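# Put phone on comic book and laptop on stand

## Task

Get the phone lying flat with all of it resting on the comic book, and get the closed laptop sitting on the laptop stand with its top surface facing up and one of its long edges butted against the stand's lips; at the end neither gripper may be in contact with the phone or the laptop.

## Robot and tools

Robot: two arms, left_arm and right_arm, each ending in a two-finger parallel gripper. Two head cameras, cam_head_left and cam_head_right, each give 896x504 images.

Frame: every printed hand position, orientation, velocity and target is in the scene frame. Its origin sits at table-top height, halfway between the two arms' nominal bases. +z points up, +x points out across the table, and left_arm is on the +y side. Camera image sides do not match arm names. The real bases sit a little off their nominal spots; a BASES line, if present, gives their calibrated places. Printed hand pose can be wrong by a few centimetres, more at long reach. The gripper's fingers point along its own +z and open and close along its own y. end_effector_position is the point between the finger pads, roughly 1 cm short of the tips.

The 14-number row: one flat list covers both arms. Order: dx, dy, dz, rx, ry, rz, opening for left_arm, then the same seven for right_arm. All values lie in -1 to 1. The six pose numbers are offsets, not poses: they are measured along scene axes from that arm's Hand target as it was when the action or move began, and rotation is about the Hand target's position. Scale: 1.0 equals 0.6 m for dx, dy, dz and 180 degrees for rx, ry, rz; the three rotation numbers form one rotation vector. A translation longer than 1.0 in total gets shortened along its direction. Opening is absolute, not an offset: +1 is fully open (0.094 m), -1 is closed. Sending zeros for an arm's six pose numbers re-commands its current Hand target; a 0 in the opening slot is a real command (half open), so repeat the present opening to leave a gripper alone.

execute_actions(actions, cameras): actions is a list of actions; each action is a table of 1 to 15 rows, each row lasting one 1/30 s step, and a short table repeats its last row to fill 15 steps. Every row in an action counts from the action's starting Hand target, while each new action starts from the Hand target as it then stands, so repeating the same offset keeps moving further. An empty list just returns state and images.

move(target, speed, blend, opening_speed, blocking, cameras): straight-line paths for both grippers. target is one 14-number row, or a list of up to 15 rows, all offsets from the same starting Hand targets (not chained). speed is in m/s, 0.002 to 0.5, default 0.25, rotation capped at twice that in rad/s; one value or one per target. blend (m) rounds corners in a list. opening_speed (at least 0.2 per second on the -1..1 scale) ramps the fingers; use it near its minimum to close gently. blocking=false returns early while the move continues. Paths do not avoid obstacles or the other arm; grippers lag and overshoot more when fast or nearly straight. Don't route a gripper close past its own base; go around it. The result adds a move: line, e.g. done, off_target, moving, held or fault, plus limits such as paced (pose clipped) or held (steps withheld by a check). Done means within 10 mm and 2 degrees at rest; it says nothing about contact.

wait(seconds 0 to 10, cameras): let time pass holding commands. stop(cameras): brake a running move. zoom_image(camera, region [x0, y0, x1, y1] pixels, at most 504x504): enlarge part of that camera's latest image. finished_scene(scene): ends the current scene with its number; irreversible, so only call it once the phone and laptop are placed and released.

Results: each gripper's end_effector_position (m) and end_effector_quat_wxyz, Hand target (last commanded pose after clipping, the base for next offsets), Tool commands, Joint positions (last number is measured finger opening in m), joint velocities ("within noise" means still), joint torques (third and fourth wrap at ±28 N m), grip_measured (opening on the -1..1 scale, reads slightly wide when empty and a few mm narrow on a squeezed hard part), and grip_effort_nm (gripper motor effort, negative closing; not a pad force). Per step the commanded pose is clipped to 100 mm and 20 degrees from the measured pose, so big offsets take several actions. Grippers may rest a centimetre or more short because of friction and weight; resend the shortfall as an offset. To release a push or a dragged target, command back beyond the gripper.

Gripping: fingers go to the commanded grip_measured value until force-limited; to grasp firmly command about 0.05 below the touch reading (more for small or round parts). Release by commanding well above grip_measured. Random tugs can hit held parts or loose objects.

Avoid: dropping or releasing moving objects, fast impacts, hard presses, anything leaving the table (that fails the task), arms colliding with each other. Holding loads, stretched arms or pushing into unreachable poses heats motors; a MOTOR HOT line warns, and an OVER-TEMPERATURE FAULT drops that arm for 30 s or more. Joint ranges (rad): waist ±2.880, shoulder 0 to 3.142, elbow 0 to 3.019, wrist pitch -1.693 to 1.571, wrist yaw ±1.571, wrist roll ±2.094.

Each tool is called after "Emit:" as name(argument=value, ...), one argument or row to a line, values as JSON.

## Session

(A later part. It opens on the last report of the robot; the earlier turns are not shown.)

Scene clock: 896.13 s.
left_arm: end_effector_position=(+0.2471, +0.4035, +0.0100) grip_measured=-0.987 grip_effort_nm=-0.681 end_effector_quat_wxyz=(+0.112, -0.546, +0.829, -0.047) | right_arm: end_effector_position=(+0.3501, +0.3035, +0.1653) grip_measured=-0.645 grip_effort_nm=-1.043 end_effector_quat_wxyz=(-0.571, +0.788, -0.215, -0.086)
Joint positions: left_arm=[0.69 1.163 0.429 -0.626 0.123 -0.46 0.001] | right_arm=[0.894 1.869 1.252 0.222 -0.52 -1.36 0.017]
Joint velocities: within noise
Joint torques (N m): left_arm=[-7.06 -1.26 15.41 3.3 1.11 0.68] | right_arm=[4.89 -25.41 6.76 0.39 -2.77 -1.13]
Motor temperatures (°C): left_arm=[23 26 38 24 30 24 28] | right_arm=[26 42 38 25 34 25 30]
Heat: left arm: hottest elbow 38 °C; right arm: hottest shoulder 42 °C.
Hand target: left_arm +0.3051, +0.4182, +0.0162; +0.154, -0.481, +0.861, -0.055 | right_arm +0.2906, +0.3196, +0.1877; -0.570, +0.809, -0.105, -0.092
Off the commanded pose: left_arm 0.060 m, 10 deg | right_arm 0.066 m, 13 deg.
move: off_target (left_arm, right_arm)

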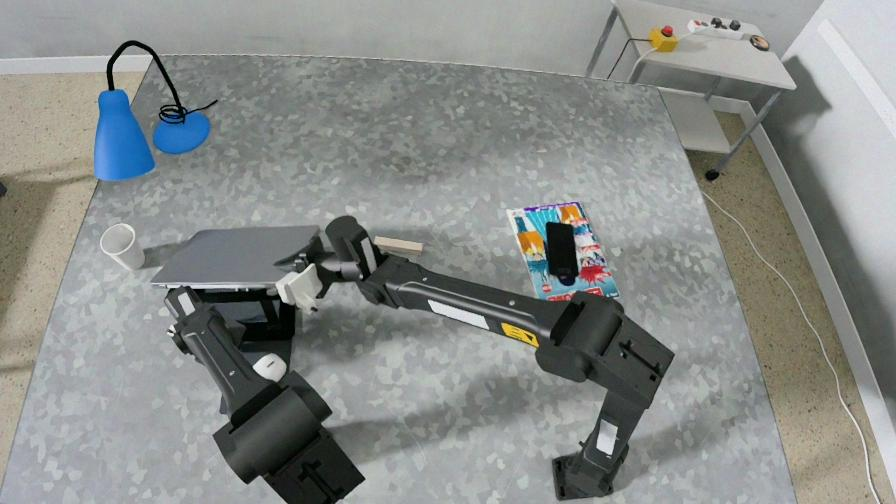

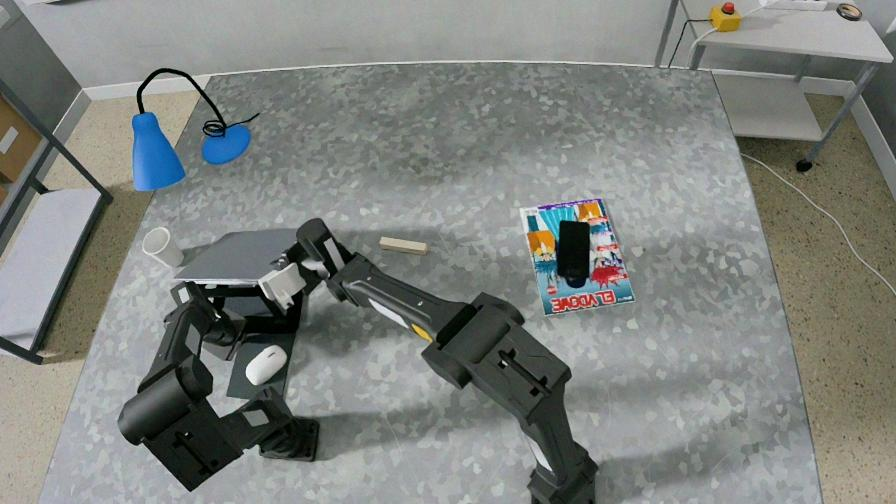

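Emit:
move(
  target=[
    [0.05,0.0,0.0,0,0,0,-1,-0.02,0,0.03,-0.01,-0.01,0.02,-1],
  ],
  speed=0.06,
)

Emit:
zoom_image(
  camera="cam_head_right",
  region=[60, 215, 360, 400],
)

Emit:
zoom_image(
  camera="cam_head_left",
  region=[60, 215, 360, 400],
)

Scene clock: 899.97 s.
left_arm: end_effector_position=(+0.2655, +0.3994, +0.0101) grip_measured=-0.987 grip_effort_nm=-0.676 end_effector_quat_wxyz=(+0.103, -0.546, +0.830, -0.046) | right_arm: end_effector_position=(+0.3427, +0.2966, +0.1759) grip_measured=-0.623 grip_effort_nm=-1.053 end_effector_quat_wxyz=(-0.557, +0.801, -0.201, -0.087)
Joint positions: left_arm=[0.626 1.211 0.466 -0.626 0.106 -0.52 0.001] | right_arm=[0.892 1.831 1.252 0.142 -0.538 -1.406 0.018]
Joint velocities: within noise
Joint torques (N m): left_arm=[-6.24 -0.62 17.07 3.82 1.04 0.71] | right_arm=[5.54 -25 8.59 -0.34 -3.25 -1.36]
Motor temperatures (°C): left_arm=[23 26 38 24 30 24 28] | right_arm=[26 41 38 25 37 25 30]
Heat: left arm: hottest elbow 38 °C; right arm: hottest shoulder 41 °C.
Hand target: left_arm +0.3351, +0.4182, +0.0162; +0.154, -0.482, +0.861, -0.055 | right_arm +0.2786, +0.3196, +0.2057; -0.556, +0.823, -0.072, -0.096
Off the commanded pose: left_arm 0.072 m, 10 deg | right_arm 0.074 m, 15 deg.
move: off_target (left_arm, right_arm)

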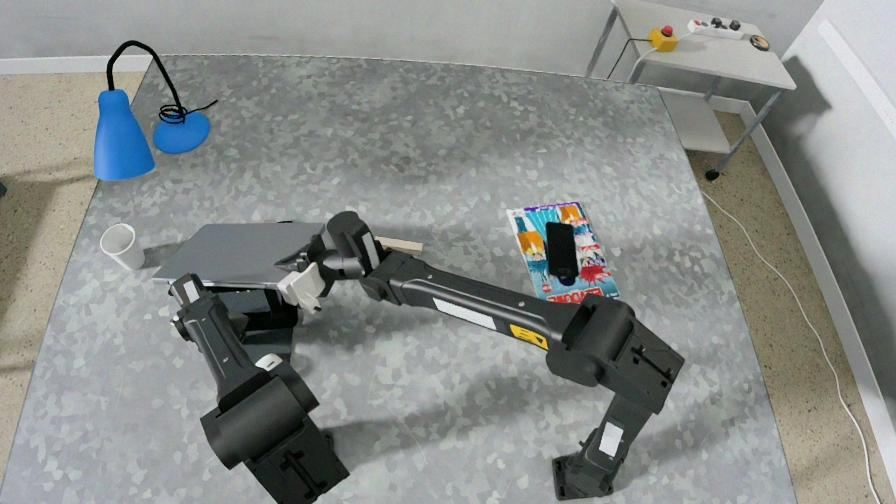

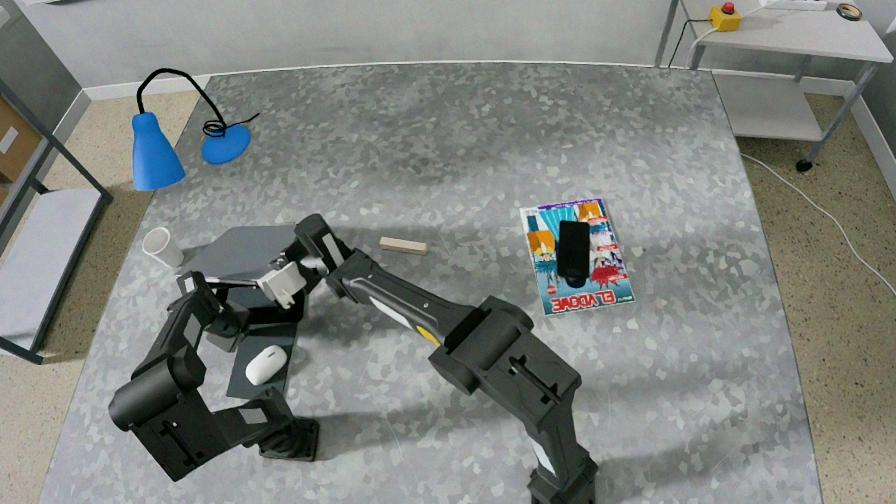

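Scaled by 1.680.

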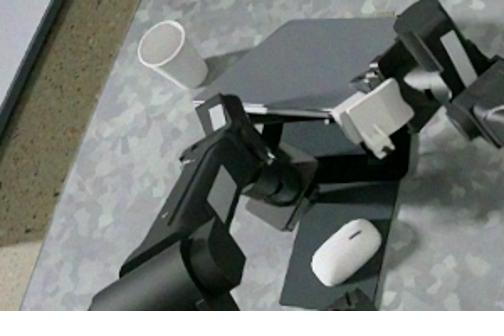

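Scaled by 1.680.

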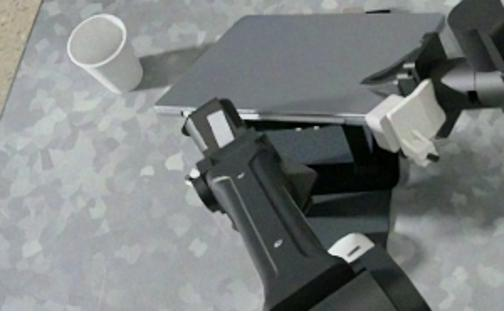

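Emit:
move(
  target=[
    [0.045,0.0,-0.0,0,0,0,-1,-0.0,0,0.0,-0.0,-0.0,0.02,-1],
  ],
  speed=0.06,
)

Emit:
zoom_image(
  camera="cam_head_right",
  region=[140, 200, 360, 350],
)

Emit:
zoom_image(
  camera="cam_head_left",
  region=[140, 200, 360, 350],
)

Scene clock: 904.07 s.
left_arm: end_effector_position=(+0.2815, +0.3973, +0.0102) grip_measured=-0.987 grip_effort_nm=-0.672 end_effector_quat_wxyz=(+0.097, -0.552, +0.827, -0.044) | right_arm: end_effector_position=(+0.3436, +0.2946, +0.1818) grip_measured=-0.599 grip_effort_nm=-1.038 end_effector_quat_wxyz=(-0.556, +0.807, -0.176, -0.097)
Joint positions: left_arm=[0.579 1.253 0.502 -0.626 0.092 -0.578 0.001] | right_arm=[0.878 1.83 1.272 0.102 -0.595 -1.452 0.019]
Joint velocities: within noise
Joint torques (N m): left_arm=[-6.65 -0.73 18.58 4.07 0.98 0.84] | right_arm=[5.48 -23.77 8.9 -0.21 -3.63 -1.23]
Motor temperatures (°C): left_arm=[23 26 39 24 31 24 28] | right_arm=[27 41 38 25 40 26 30]
Heat: left arm: hottest elbow 39 °C; right arm: hottest shoulder 41 °C.
Hand target: left_arm +0.3622, +0.4181, +0.0162; +0.154, -0.481, +0.861, -0.055 | right_arm +0.2787, +0.3197, +0.2057; -0.553, +0.824, -0.046, -0.113
Off the commanded pose: left_arm 0.083 m, 11 deg | right_arm 0.074 m, 15 deg.
move: off_target (left_arm, right_arm)

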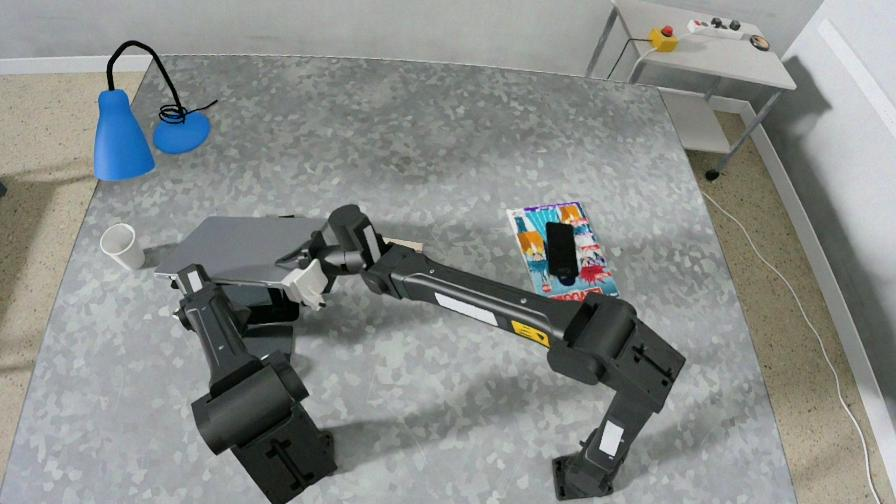

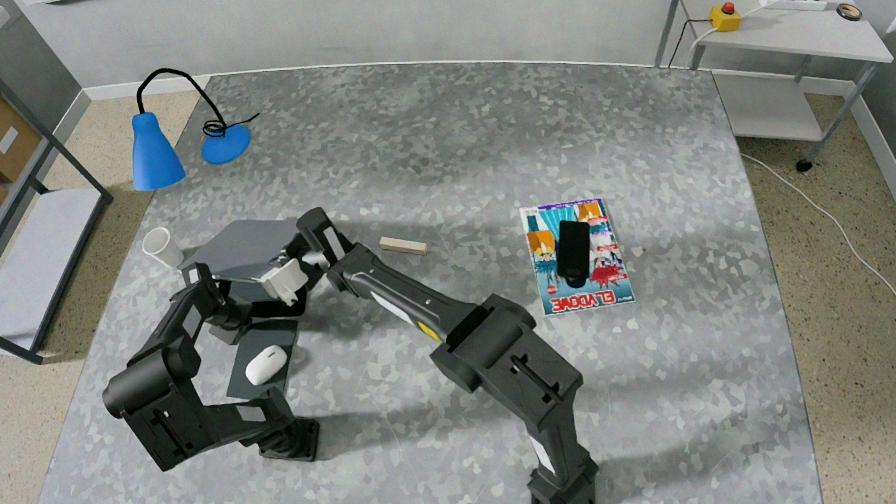

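Scaled by 2.291.

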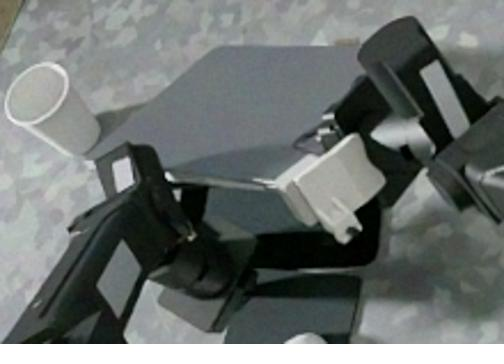

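Scaled by 2.291.

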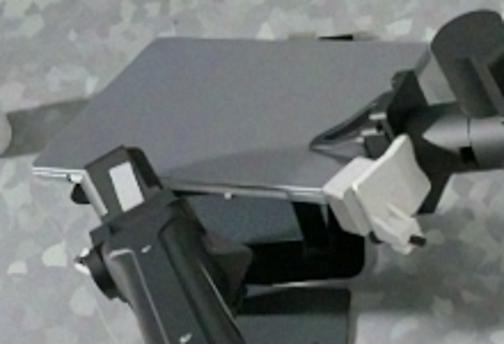

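Emit:
move(
  target=[
    [-0.25,0.03,0.0,0,0,0,-1,0.06,0,-0.03,-0.0,0.05,0,-1],
  ],
  speed=0.1,
)

Emit:
zoom_image(
  camera="cam_head_right",
  region=[140, 200, 360, 350],
)

Emit:
zoom_image(
  camera="cam_head_left",
  region=[140, 200, 360, 350],
)

Scene clock: 908.93 s.
left_arm: end_effector_position=(+0.2175, +0.4375, +0.0157) grip_measured=-0.987 grip_effort_nm=-0.672 end_effector_quat_wxyz=(+0.154, -0.479, +0.863, -0.055) | right_arm: end_effector_position=(+0.3377, +0.2941, +0.1802) grip_measured=-0.600 grip_effort_nm=-1.038 end_effector_quat_wxyz=(-0.547, +0.809, -0.143, -0.163)
Joint positions: left_arm=[0.926 1.136 0.415 -0.614 0.231 -0.087 0.001] | right_arm=[0.851 1.862 1.318 0.042 -0.764 -1.47 0.019]
Joint velocities: within noise
Joint torques (N m): left_arm=[-0.67 -7.36 7.73 0.39 0.21 0.11] | right_arm=[3.37 -19.78 11.7 0.28 -1.8 -0.32]
Motor temperatures (°C): left_arm=[23 26 39 24 30 24 28] | right_arm=[27 42 39 25 43 26 30]
Heat: left arm: hottest elbow 39 °C; right arm: hottest wrist yaw 43 °C.
Hand target: left_arm +0.2121, +0.4360, +0.0161; +0.154, -0.481, +0.861, -0.055 | right_arm +0.3147, +0.3196, +0.1875; -0.547, +0.813, -0.089, -0.178
Off the commanded pose: left_arm 0.005 m, 0 deg | right_arm 0.035 m, 6 deg.
move: off_target (right_arm)

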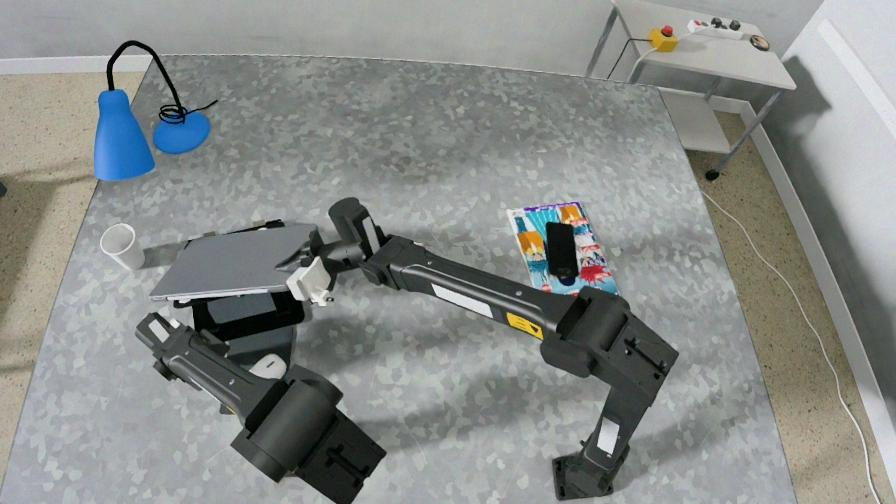

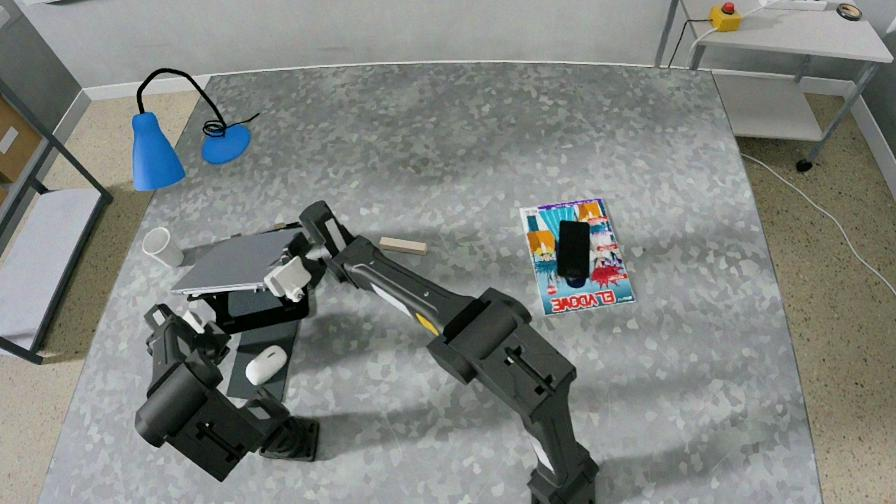

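Scaled by 2.291.

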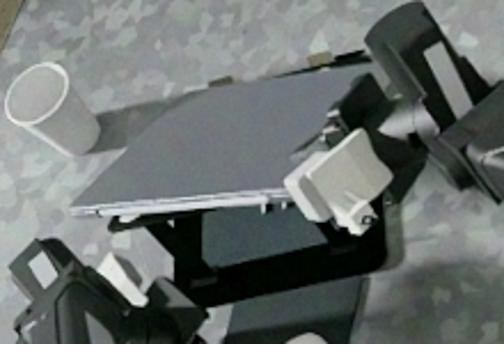

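Scaled by 2.291.

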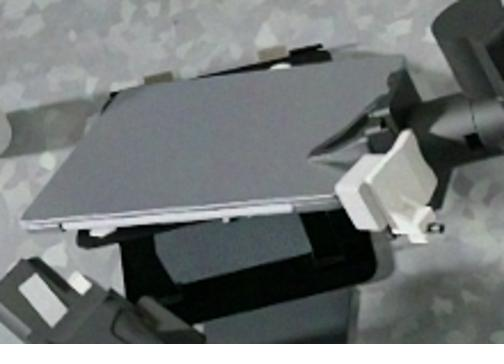

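Emit:
move(
  target=[
    [-0.02,0.02,0.1,0,0,0,-1,0.0,-0.0,-0.07,0.02,0.0,0,-1],
  ],
  speed=0.06,
)

Emit:
zoom_image(
  camera="cam_head_right",
  region=[140, 200, 360, 350],
)

Emit:
zoom_image(
  camera="cam_head_left",
  region=[140, 200, 360, 350],
)

Scene clock: 914.53 s.
left_arm: end_effector_position=(+0.1894, +0.4237, +0.0495) grip_measured=-0.987 grip_effort_nm=-0.672 end_effector_quat_wxyz=(+0.124, -0.484, +0.863, -0.071) | right_arm: end_effector_position=(+0.3476, +0.3064, +0.1632) grip_measured=-0.620 grip_effort_nm=-1.033 end_effector_quat_wxyz=(-0.579, +0.787, -0.134, -0.168)
Joint positions: left_arm=[0.999 1.002 0.455 -0.875 0.247 -0.013 0.001] | right_arm=[0.847 1.935 1.318 0.219 -0.791 -1.412 0.018]
Joint velocities: within noise
Joint torques (N m): left_arm=[-0.97 -6.01 15.09 0.17 0.27 0.2] | right_arm=[3.25 -20.42 7.04 1.78 -1.6 -0.44]
Motor temperatures (°C): left_arm=[23 26 39 24 30 24 28] | right_arm=[27 42 39 25 41 26 30]
Heat: left arm: hottest elbow 39 °C; right arm: hottest shoulder 42 °C.
Hand target: left_arm +0.2000, +0.4481, +0.0761; +0.154, -0.481, +0.861, -0.055 | right_arm +0.3148, +0.3196, +0.1457; -0.573, +0.795, -0.083, -0.180
Off the commanded pose: left_arm 0.038 m, 4 deg | right_arm 0.040 m, 6 deg.
move: off_target (left_arm, right_arm)

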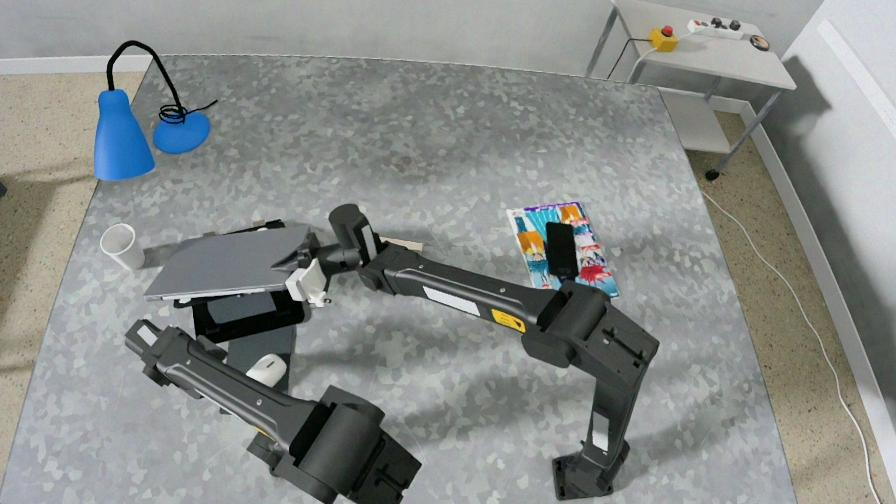

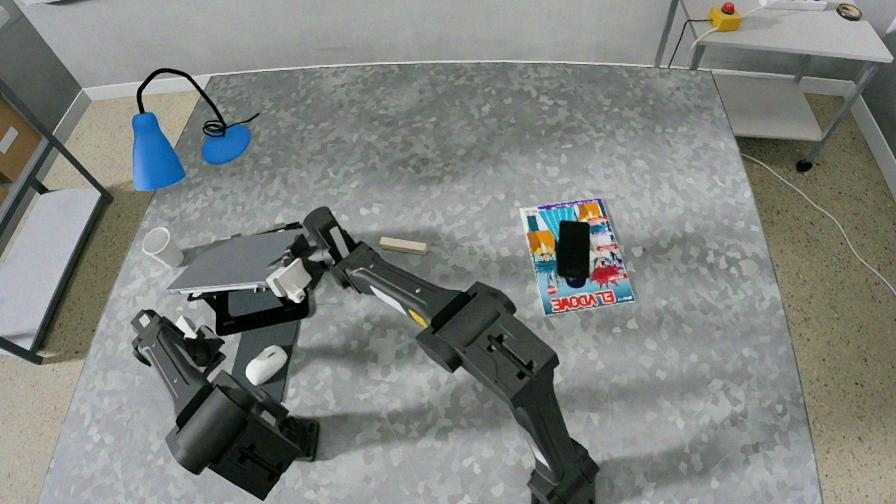

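Scaled by 2.291.

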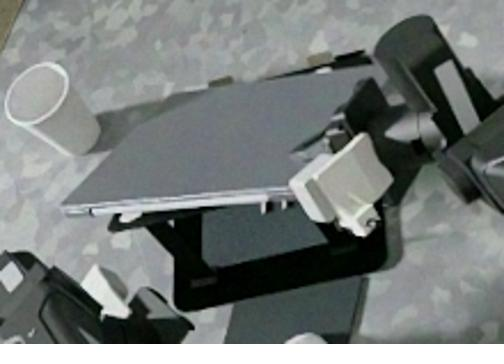

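Scaled by 2.291.

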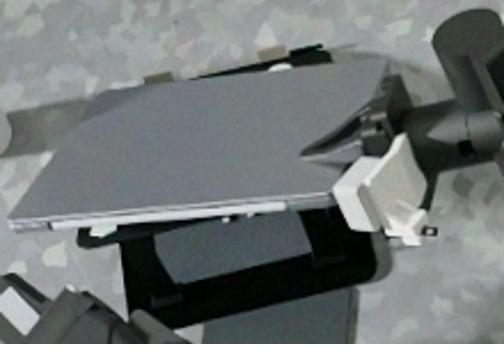

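Emit:
move(
  target=[
    [0.0,0.0,0.05,0,0,0,-1,0.0,-0.02,-0.06,0.02,0.0,0,-1],
  ],
  speed=0.05,
)

Emit:
zoom_image(
  camera="cam_head_right",
  region=[140, 200, 360, 350],
)

Emit:
zoom_image(
  camera="cam_head_left",
  region=[140, 200, 360, 350],
)

Scene clock: 919.60 s.
left_arm: end_effector_position=(+0.1900, +0.4244, +0.0768) grip_measured=-0.987 grip_effort_nm=-0.672 end_effector_quat_wxyz=(+0.123, -0.484, +0.863, -0.072) | right_arm: end_effector_position=(+0.3499, +0.3030, +0.1578) grip_measured=-0.660 grip_effort_nm=-1.038 end_effector_quat_wxyz=(-0.617, +0.758, -0.127, -0.172)
Joint positions: left_arm=[0.999 0.953 0.51 -0.983 0.247 -0.012 0.001] | right_arm=[0.837 1.968 1.272 0.429 -0.816 -1.33 0.016]
Joint velocities: within noise
Joint torques (N m): left_arm=[-0.97 -5.89 16.09 0.1 0.25 0.07] | right_arm=[2.78 -18.2 4.77 1.85 -1.75 -0.71]
Motor temperatures (°C): left_arm=[23 26 40 24 30 24 28] | right_arm=[27 42 39 25 39 26 30]
Heat: left arm: hottest elbow 40 °C; right arm: hottest shoulder 42 °C.
Hand target: left_arm +0.2001, +0.4481, +0.1061; +0.154, -0.481, +0.861, -0.055 | right_arm +0.3148, +0.3076, +0.1098; -0.597, +0.777, -0.078, -0.183
Off the commanded pose: left_arm 0.039 m, 4 deg | right_arm 0.060 m, 7 deg.
move: off_target (left_arm, right_arm)

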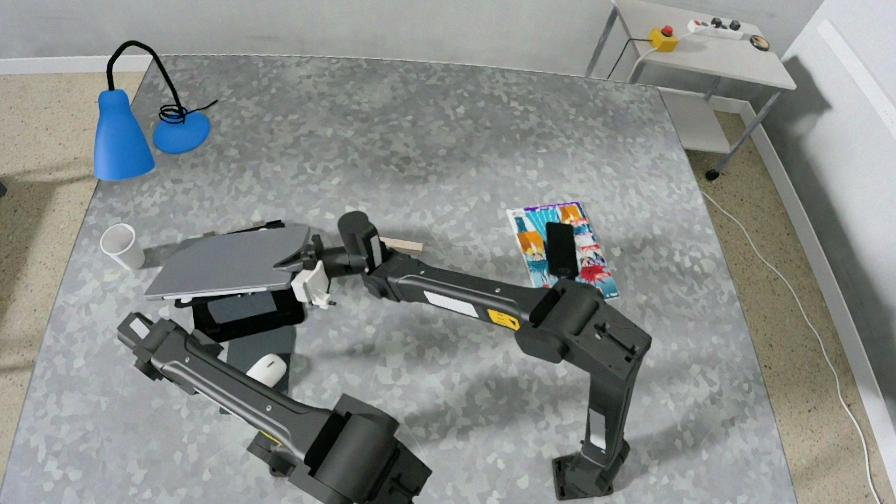

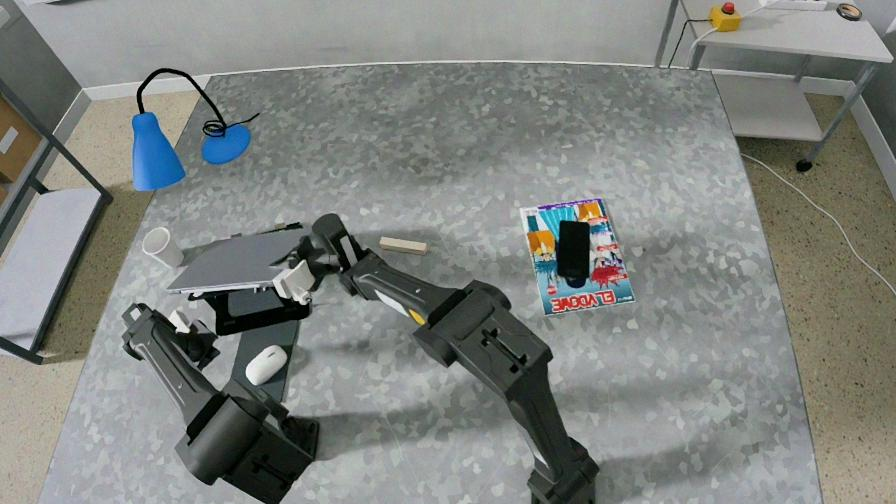

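Scaled by 2.291.

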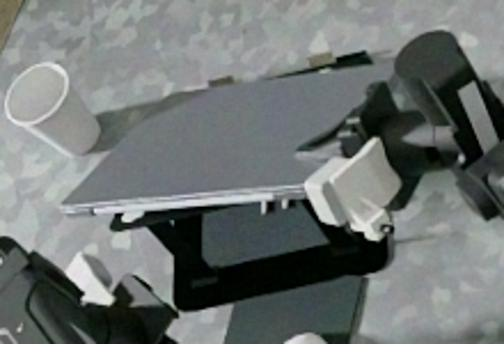

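Scaled by 2.291.

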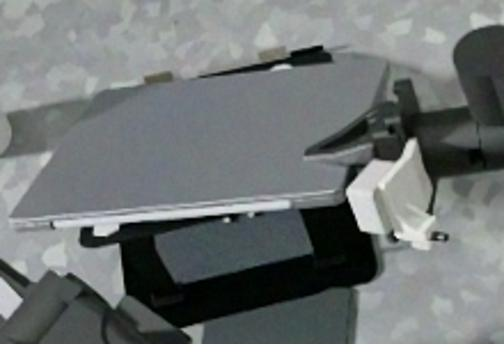

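Emit:
move(
  target=[
    [0.0,0.0,0.0,0,0,0,-1,0.055,0.0,0.065,-0.02,-0.02,0,-1],
    [0.0,0.0,0.0,0,0,0,-1,0.055,0.0,0.065,-0.02,-0.02,0,-0.4],
  ],
  speed=0.04,
  opening_speed=0.3,
)

Emit:
zoom_image(
  camera="cam_head_right",
  region=[140, 200, 360, 350],
)

Emit:
zoom_image(
  camera="cam_head_left",
  region=[140, 200, 360, 350],
)

Scene clock: 926.67 s.
left_arm: end_effector_position=(+0.1900, +0.4245, +0.0775) grip_measured=-0.987 grip_effort_nm=-0.672 end_effector_quat_wxyz=(+0.124, -0.484, +0.863, -0.072) | right_arm: end_effector_position=(+0.3575, +0.3035, +0.1592) grip_measured=-0.403 grip_effort_nm=0.115 end_effector_quat_wxyz=(-0.586, +0.793, -0.076, -0.148)
Joint positions: left_arm=[0.999 0.95 0.51 -0.983 0.247 -0.012 0.001] | right_arm=[0.825 1.961 1.35 0.19 -0.848 -1.552 0.028]
Joint velocities: within noise
Joint torques (N m): left_arm=[-0.85 -5.77 16.06 0.44 0.25 0.12] | right_arm=[1.44 -21.83 8.14 0.2 -0.58 -0.04]
Motor temperatures (°C): left_arm=[23 26 42 24 30 24 28] | right_arm=[26 41 39 25 38 26 30]
Heat: left arm: hottest elbow 42 °C; right arm: hottest shoulder 41 °C.
Hand target: left_arm +0.2001, +0.4481, +0.1061; +0.154, -0.481, +0.861, -0.055 | right_arm +0.3478, +0.3076, +0.1488; -0.575, +0.801, -0.065, -0.156
Off the commanded pose: left_arm 0.038 m, 4 deg | right_arm 0.015 m, 2 deg.
move: off_target (left_arm, right_arm); target 2's new opening was sent with right_arm's hand 0.014 m and 6 deg from that target

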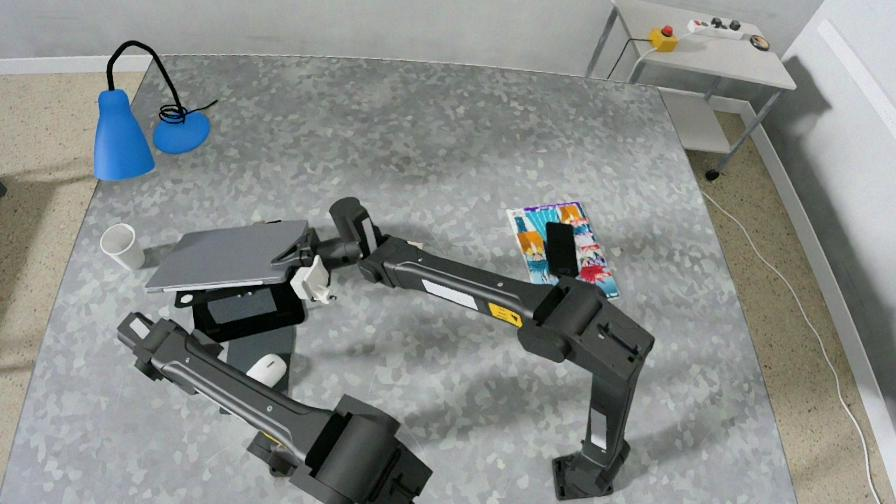

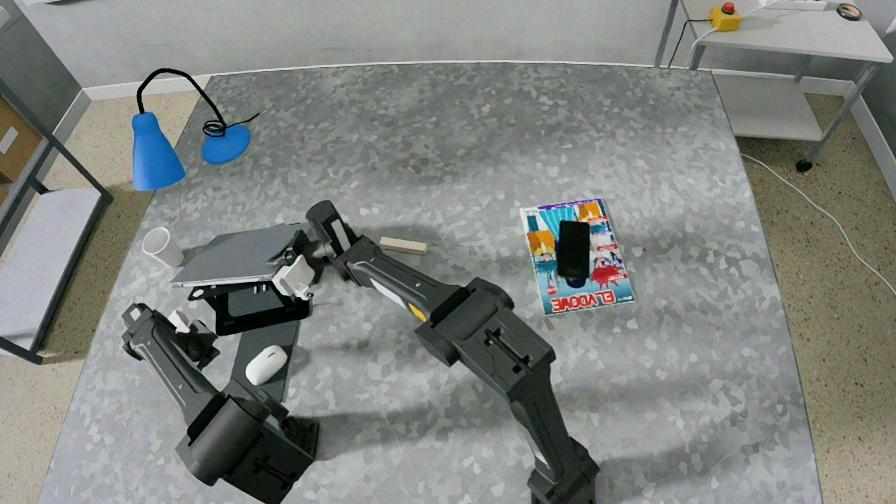

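Scaled by 2.291.

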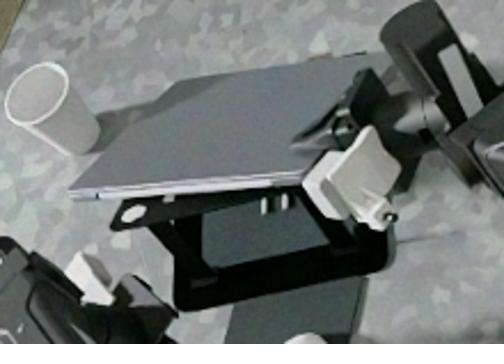

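Scaled by 2.291.

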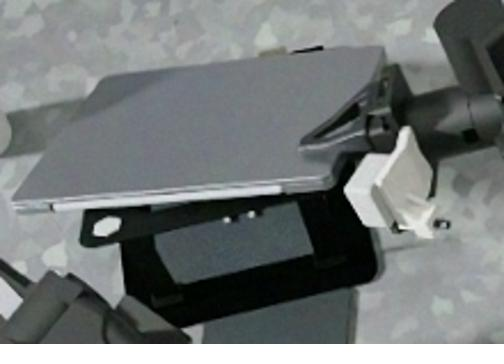

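Emit:
move(
  target=[
    [0,0,0,0,0,0,-1,0,0,0,0,0,0,-1],
    [0.0,0.0,0.0,0,0,0,-1,-0.05,0.0,0.04,0.02,0.0,0.02,-1],
    [0.0,0.0,0.0,0,0,0,-1,-0.085,0.0,0.0,0.02,0.02,0.03,-1],
  ],
  speed=0.05,
)

Emit:
zoom_image(
  camera="cam_head_right",
  region=[140, 200, 360, 350],
)

Emit:
zoom_image(
  camera="cam_head_left",
  region=[140, 200, 360, 350],
)

Scene clock: 934.80 s.
left_arm: end_effector_position=(+0.1900, +0.4245, +0.0775) grip_measured=-0.987 grip_effort_nm=-0.672 end_effector_quat_wxyz=(+0.124, -0.484, +0.863, -0.072) | right_arm: end_effector_position=(+0.3426, +0.2974, +0.1574) grip_measured=-0.639 grip_effort_nm=-1.033 end_effector_quat_wxyz=(-0.596, +0.774, -0.089, -0.193)
Joint positions: left_arm=[0.999 0.95 0.51 -0.983 0.247 -0.012 0.001] | right_arm=[0.825 1.961 1.299 0.305 -0.908 -1.429 0.017]
Joint velocities: within noise
Joint torques (N m): left_arm=[-0.03 -5.66 15.94 0.24 0.24 0.11] | right_arm=[4.37 -22.89 5.2 1.52 -1.42 -0.34]
Motor temperatures (°C): left_arm=[23 26 43 24 29 24 28] | right_arm=[26 42 39 25 36 25 29]
Heat: left arm: hottest elbow 43 °C; right arm: hottest shoulder 42 °C.
Hand target: left_arm +0.2001, +0.4481, +0.1061; +0.154, -0.481, +0.861, -0.055 | right_arm +0.2967, +0.3077, +0.1488; -0.589, +0.779, -0.040, -0.210
Off the commanded pose: left_arm 0.038 m, 4 deg | right_arm 0.048 m, 6 deg.
move: off_target (left_arm, right_arm)

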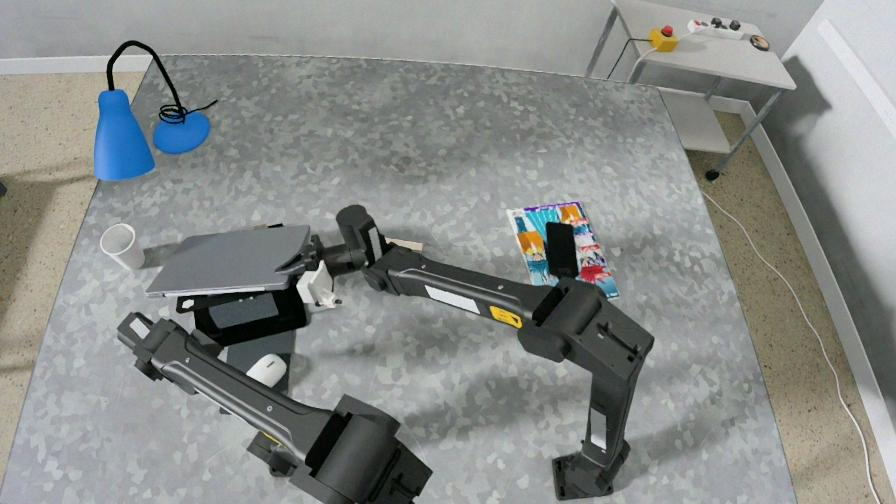

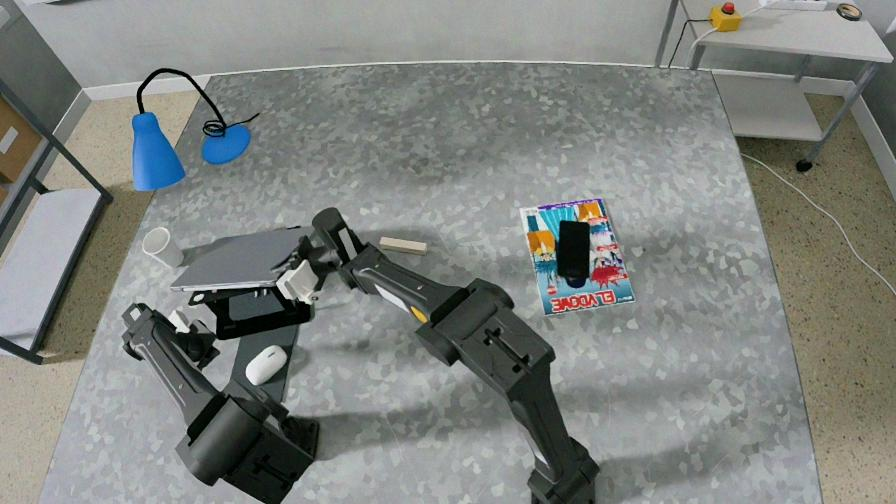

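Scaled by 2.291.

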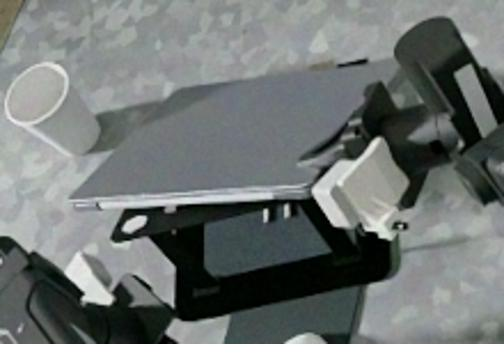

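Scaled by 2.291.

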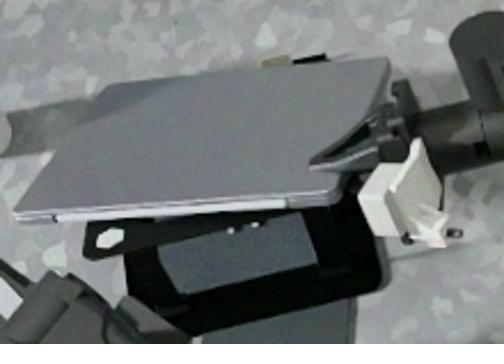

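Emit:
move(
  target=[
    [-0.06,0.02,-0.04,0,-0.27,0,-1,0,0,0,0,0,0,-1],
    [-0.06,0.03,-0.13,0,-0.27,0,-1,0,0,0,0,0,0,-1],
  ],
  speed=0.15,
)

Emit:
zoom_image(
  camera="cam_head_right",
  region=[110, 200, 360, 380],
)

Emit:
zoom_image(
  camera="cam_head_left",
  region=[90, 200, 360, 380],
)

Scene clock: 945.30 s.
left_arm: end_effector_position=(+0.1651, +0.4683, +0.0309) grip_measured=-0.987 grip_effort_nm=-0.672 end_effector_quat_wxyz=(+0.493, -0.412, +0.725, -0.247) | right_arm: end_effector_position=(+0.3425, +0.2974, +0.1576) grip_measured=-0.639 grip_effort_nm=-1.043 end_effector_quat_wxyz=(-0.597, +0.774, -0.089, -0.193)
Joint positions: left_arm=[1.652 1.489 0.379 -0.597 1.165 0.737 0.001] | right_arm=[0.825 1.961 1.299 0.308 -0.909 -1.428 0.017]
Joint velocities: within noise
Joint torques (N m): left_arm=[-0.62 -7.47 3.79 0.28 0.67 0.07] | right_arm=[4.31 -22.95 5.11 1.59 -1.41 -0.31]
Motor temperatures (°C): left_arm=[23 26 43 24 29 24 28] | right_arm=[26 43 38 25 36 25 30]
Heat: left arm: hottest elbow 43 °C; right arm: hottest shoulder 43 °C.
Hand target: left_arm +0.1641, +0.4661, +0.0281; +0.495, -0.416, +0.721, -0.248 | right_arm +0.2967, +0.3076, +0.1487; -0.589, +0.779, -0.040, -0.210
Off the commanded pose: left_arm 0.004 m, 1 deg | right_arm 0.048 m, 6 deg.
move: off_target (right_arm)

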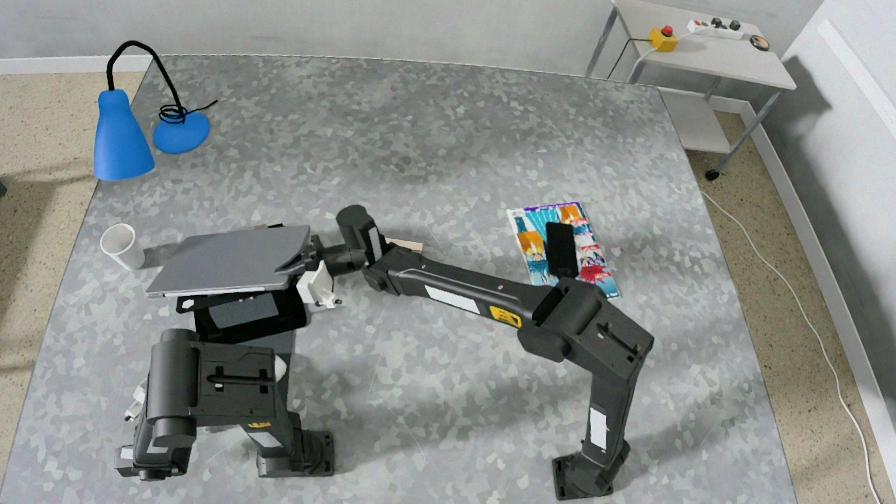

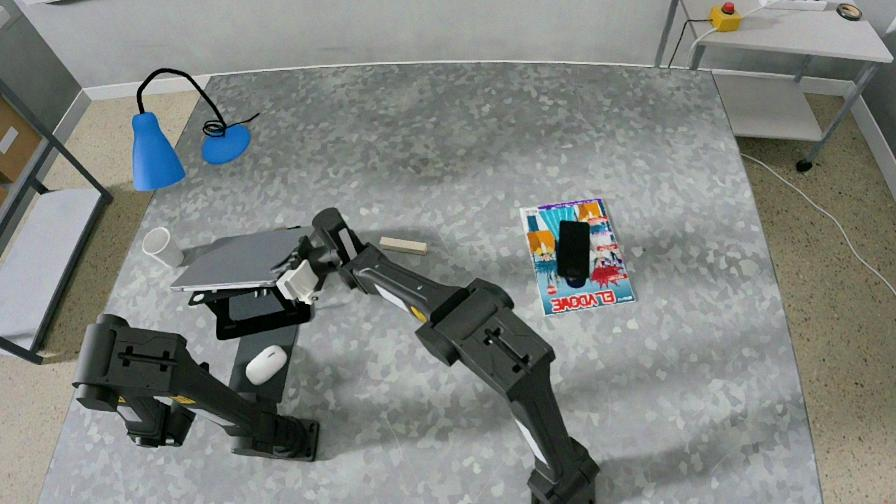

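Scaled by 2.016.

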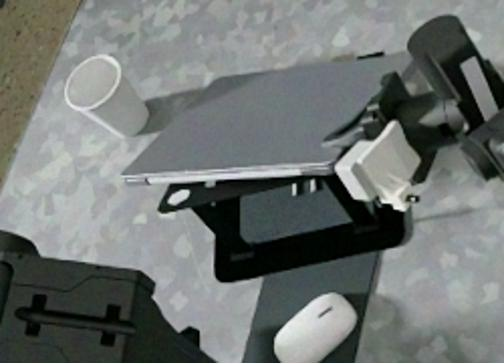

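Scaled by 1.867.

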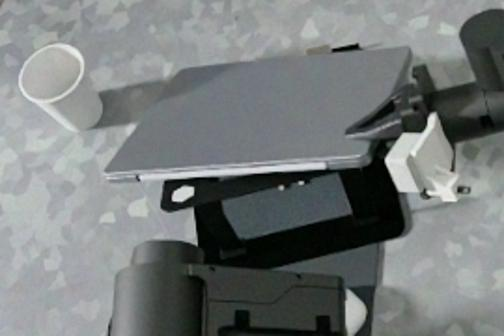

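Emit:
move(
  target=[
    [0.17,-0.015,0.0,0,0,0,-1,0,0,0,0,0,0,-1],
  ],
  speed=0.08,
)

Emit:
zoom_image(
  camera="cam_head_right",
  region=[110, 200, 360, 380],
)

Emit:
zoom_image(
  camera="cam_head_left",
  region=[90, 200, 360, 380],
)

Scene clock: 950.33 s.
left_arm: end_effector_position=(+0.2639, +0.4634, +0.0313) grip_measured=-0.987 grip_effort_nm=-0.672 end_effector_quat_wxyz=(+0.498, -0.417, +0.720, -0.243) | right_arm: end_effector_position=(+0.3425, +0.2974, +0.1576) grip_measured=-0.639 grip_effort_nm=-1.038 end_effector_quat_wxyz=(-0.597, +0.774, -0.089, -0.193)
Joint positions: left_arm=[1.2 1.472 0.219 0.445 1.007 -0.256 0.001] | right_arm=[0.825 1.961 1.299 0.308 -0.909 -1.428 0.017]
Joint velocities: within noise
Joint torques (N m): left_arm=[-2.37 -6.59 3.86 1.92 0.22 -0.03] | right_arm=[4.19 -22.89 5.09 1.58 -1.41 -0.31]
Motor temperatures (°C): left_arm=[23 26 41 24 29 24 28] | right_arm=[27 44 38 25 36 25 30]
Heat: left arm: hottest elbow 41 °C; right arm: hottest shoulder 44 °C.
Hand target: left_arm +0.2661, +0.4572, +0.0282; +0.495, -0.416, +0.722, -0.248 | right_arm +0.2967, +0.3076, +0.1487; -0.589, +0.779, -0.040, -0.210
Off the commanded pose: left_arm 0.007 m, 1 deg | right_arm 0.048 m, 6 deg.
move: off_target (right_arm)

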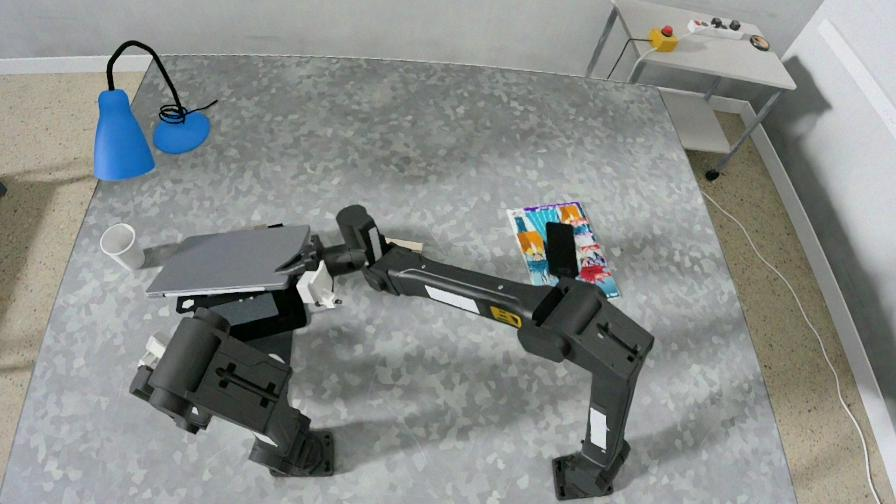

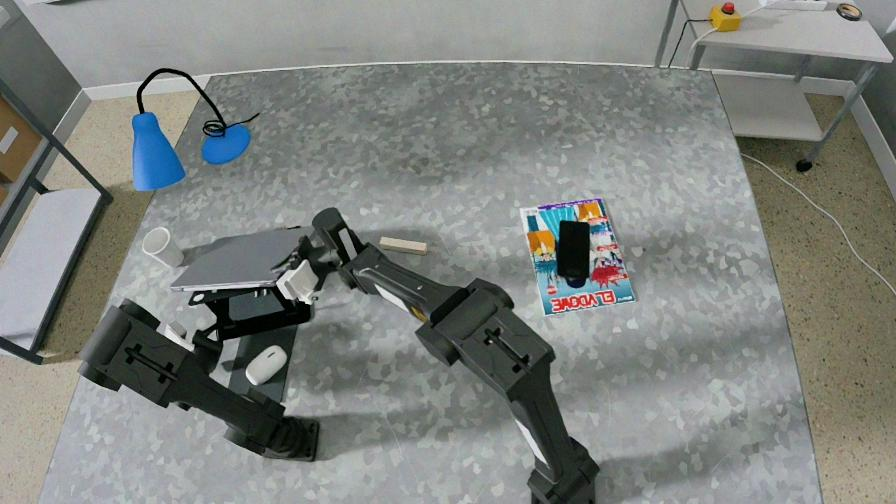

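Scaled by 2.016.

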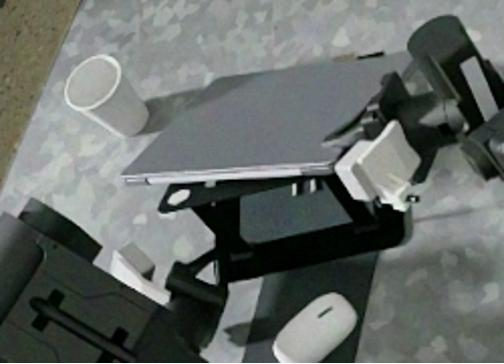

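Scaled by 1.867.

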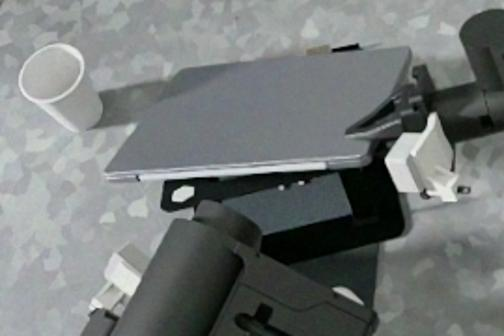

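Emit:
move(
  target=[
    [0.07,0.0,0.0,0,0,0,-1,0,0,0.02,0,0,0,-1],
  ],
  speed=0.06,
)

Emit:
zoom_image(
  camera="cam_head_right",
  region=[110, 200, 360, 380],
)

Emit:
zoom_image(
  camera="cam_head_left",
  region=[90, 200, 360, 380],
)

Scene clock: 953.77 s.
left_arm: end_effector_position=(+0.2904, +0.4727, +0.0274) grip_measured=-0.987 grip_effort_nm=-0.672 end_effector_quat_wxyz=(+0.500, -0.439, +0.713, -0.221) | right_arm: end_effector_position=(+0.3424, +0.2973, +0.1579) grip_measured=-0.639 grip_effort_nm=-1.043 end_effector_quat_wxyz=(-0.596, +0.774, -0.089, -0.194)
Joint positions: left_arm=[1.083 1.536 0.225 0.646 0.861 -0.433 0.001] | right_arm=[0.825 1.96 1.299 0.306 -0.909 -1.427 0.017]
Joint velocities: within noise
Joint torques (N m): left_arm=[-5.83 -6.83 5.09 1.96 1.18 -0.09] | right_arm=[4.25 -24.29 5.61 0.81 -1.4 -0.31]
Motor temperatures (°C): left_arm=[23 26 41 24 29 24 28] | right_arm=[27 44 38 25 36 25 30]
Heat: left arm: hottest elbow 41 °C; right arm: hottest shoulder 44 °C.
Hand target: left_arm +0.3081, +0.4570, +0.0281; +0.495, -0.416, +0.722, -0.248 | right_arm +0.2967, +0.3076, +0.1608; -0.589, +0.779, -0.040, -0.210
Off the commanded pose: left_arm 0.024 m, 4 deg | right_arm 0.047 m, 6 deg.
move: off_target (left_arm, right_arm)

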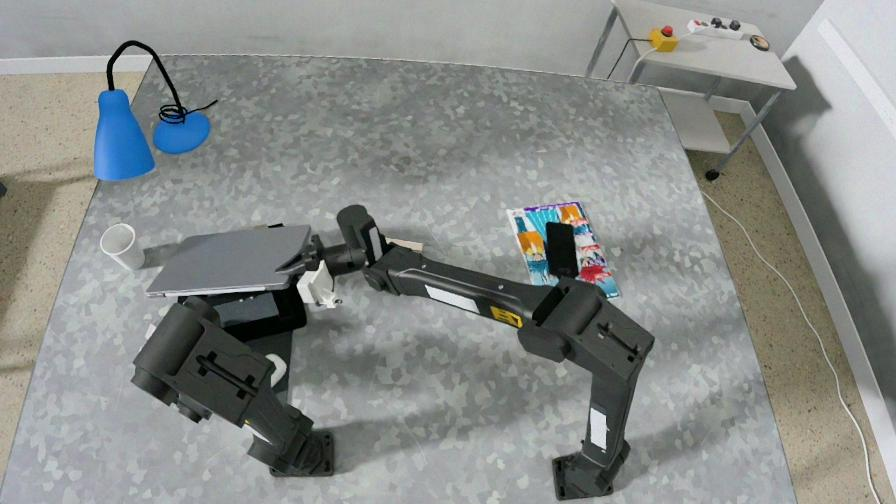

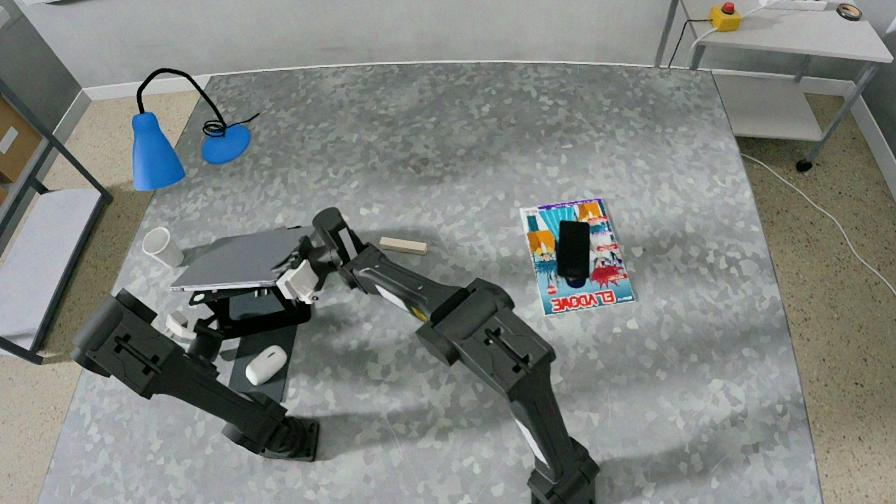

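Scaled by 2.016.

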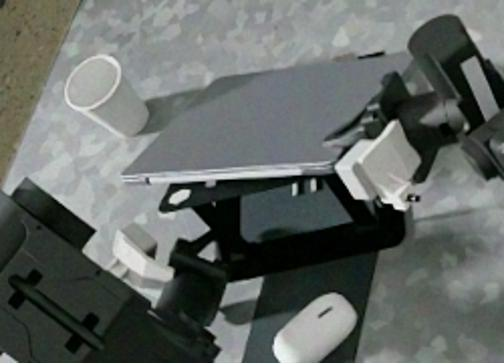

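Scaled by 1.867.

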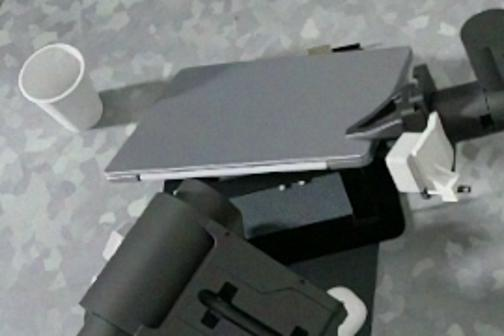

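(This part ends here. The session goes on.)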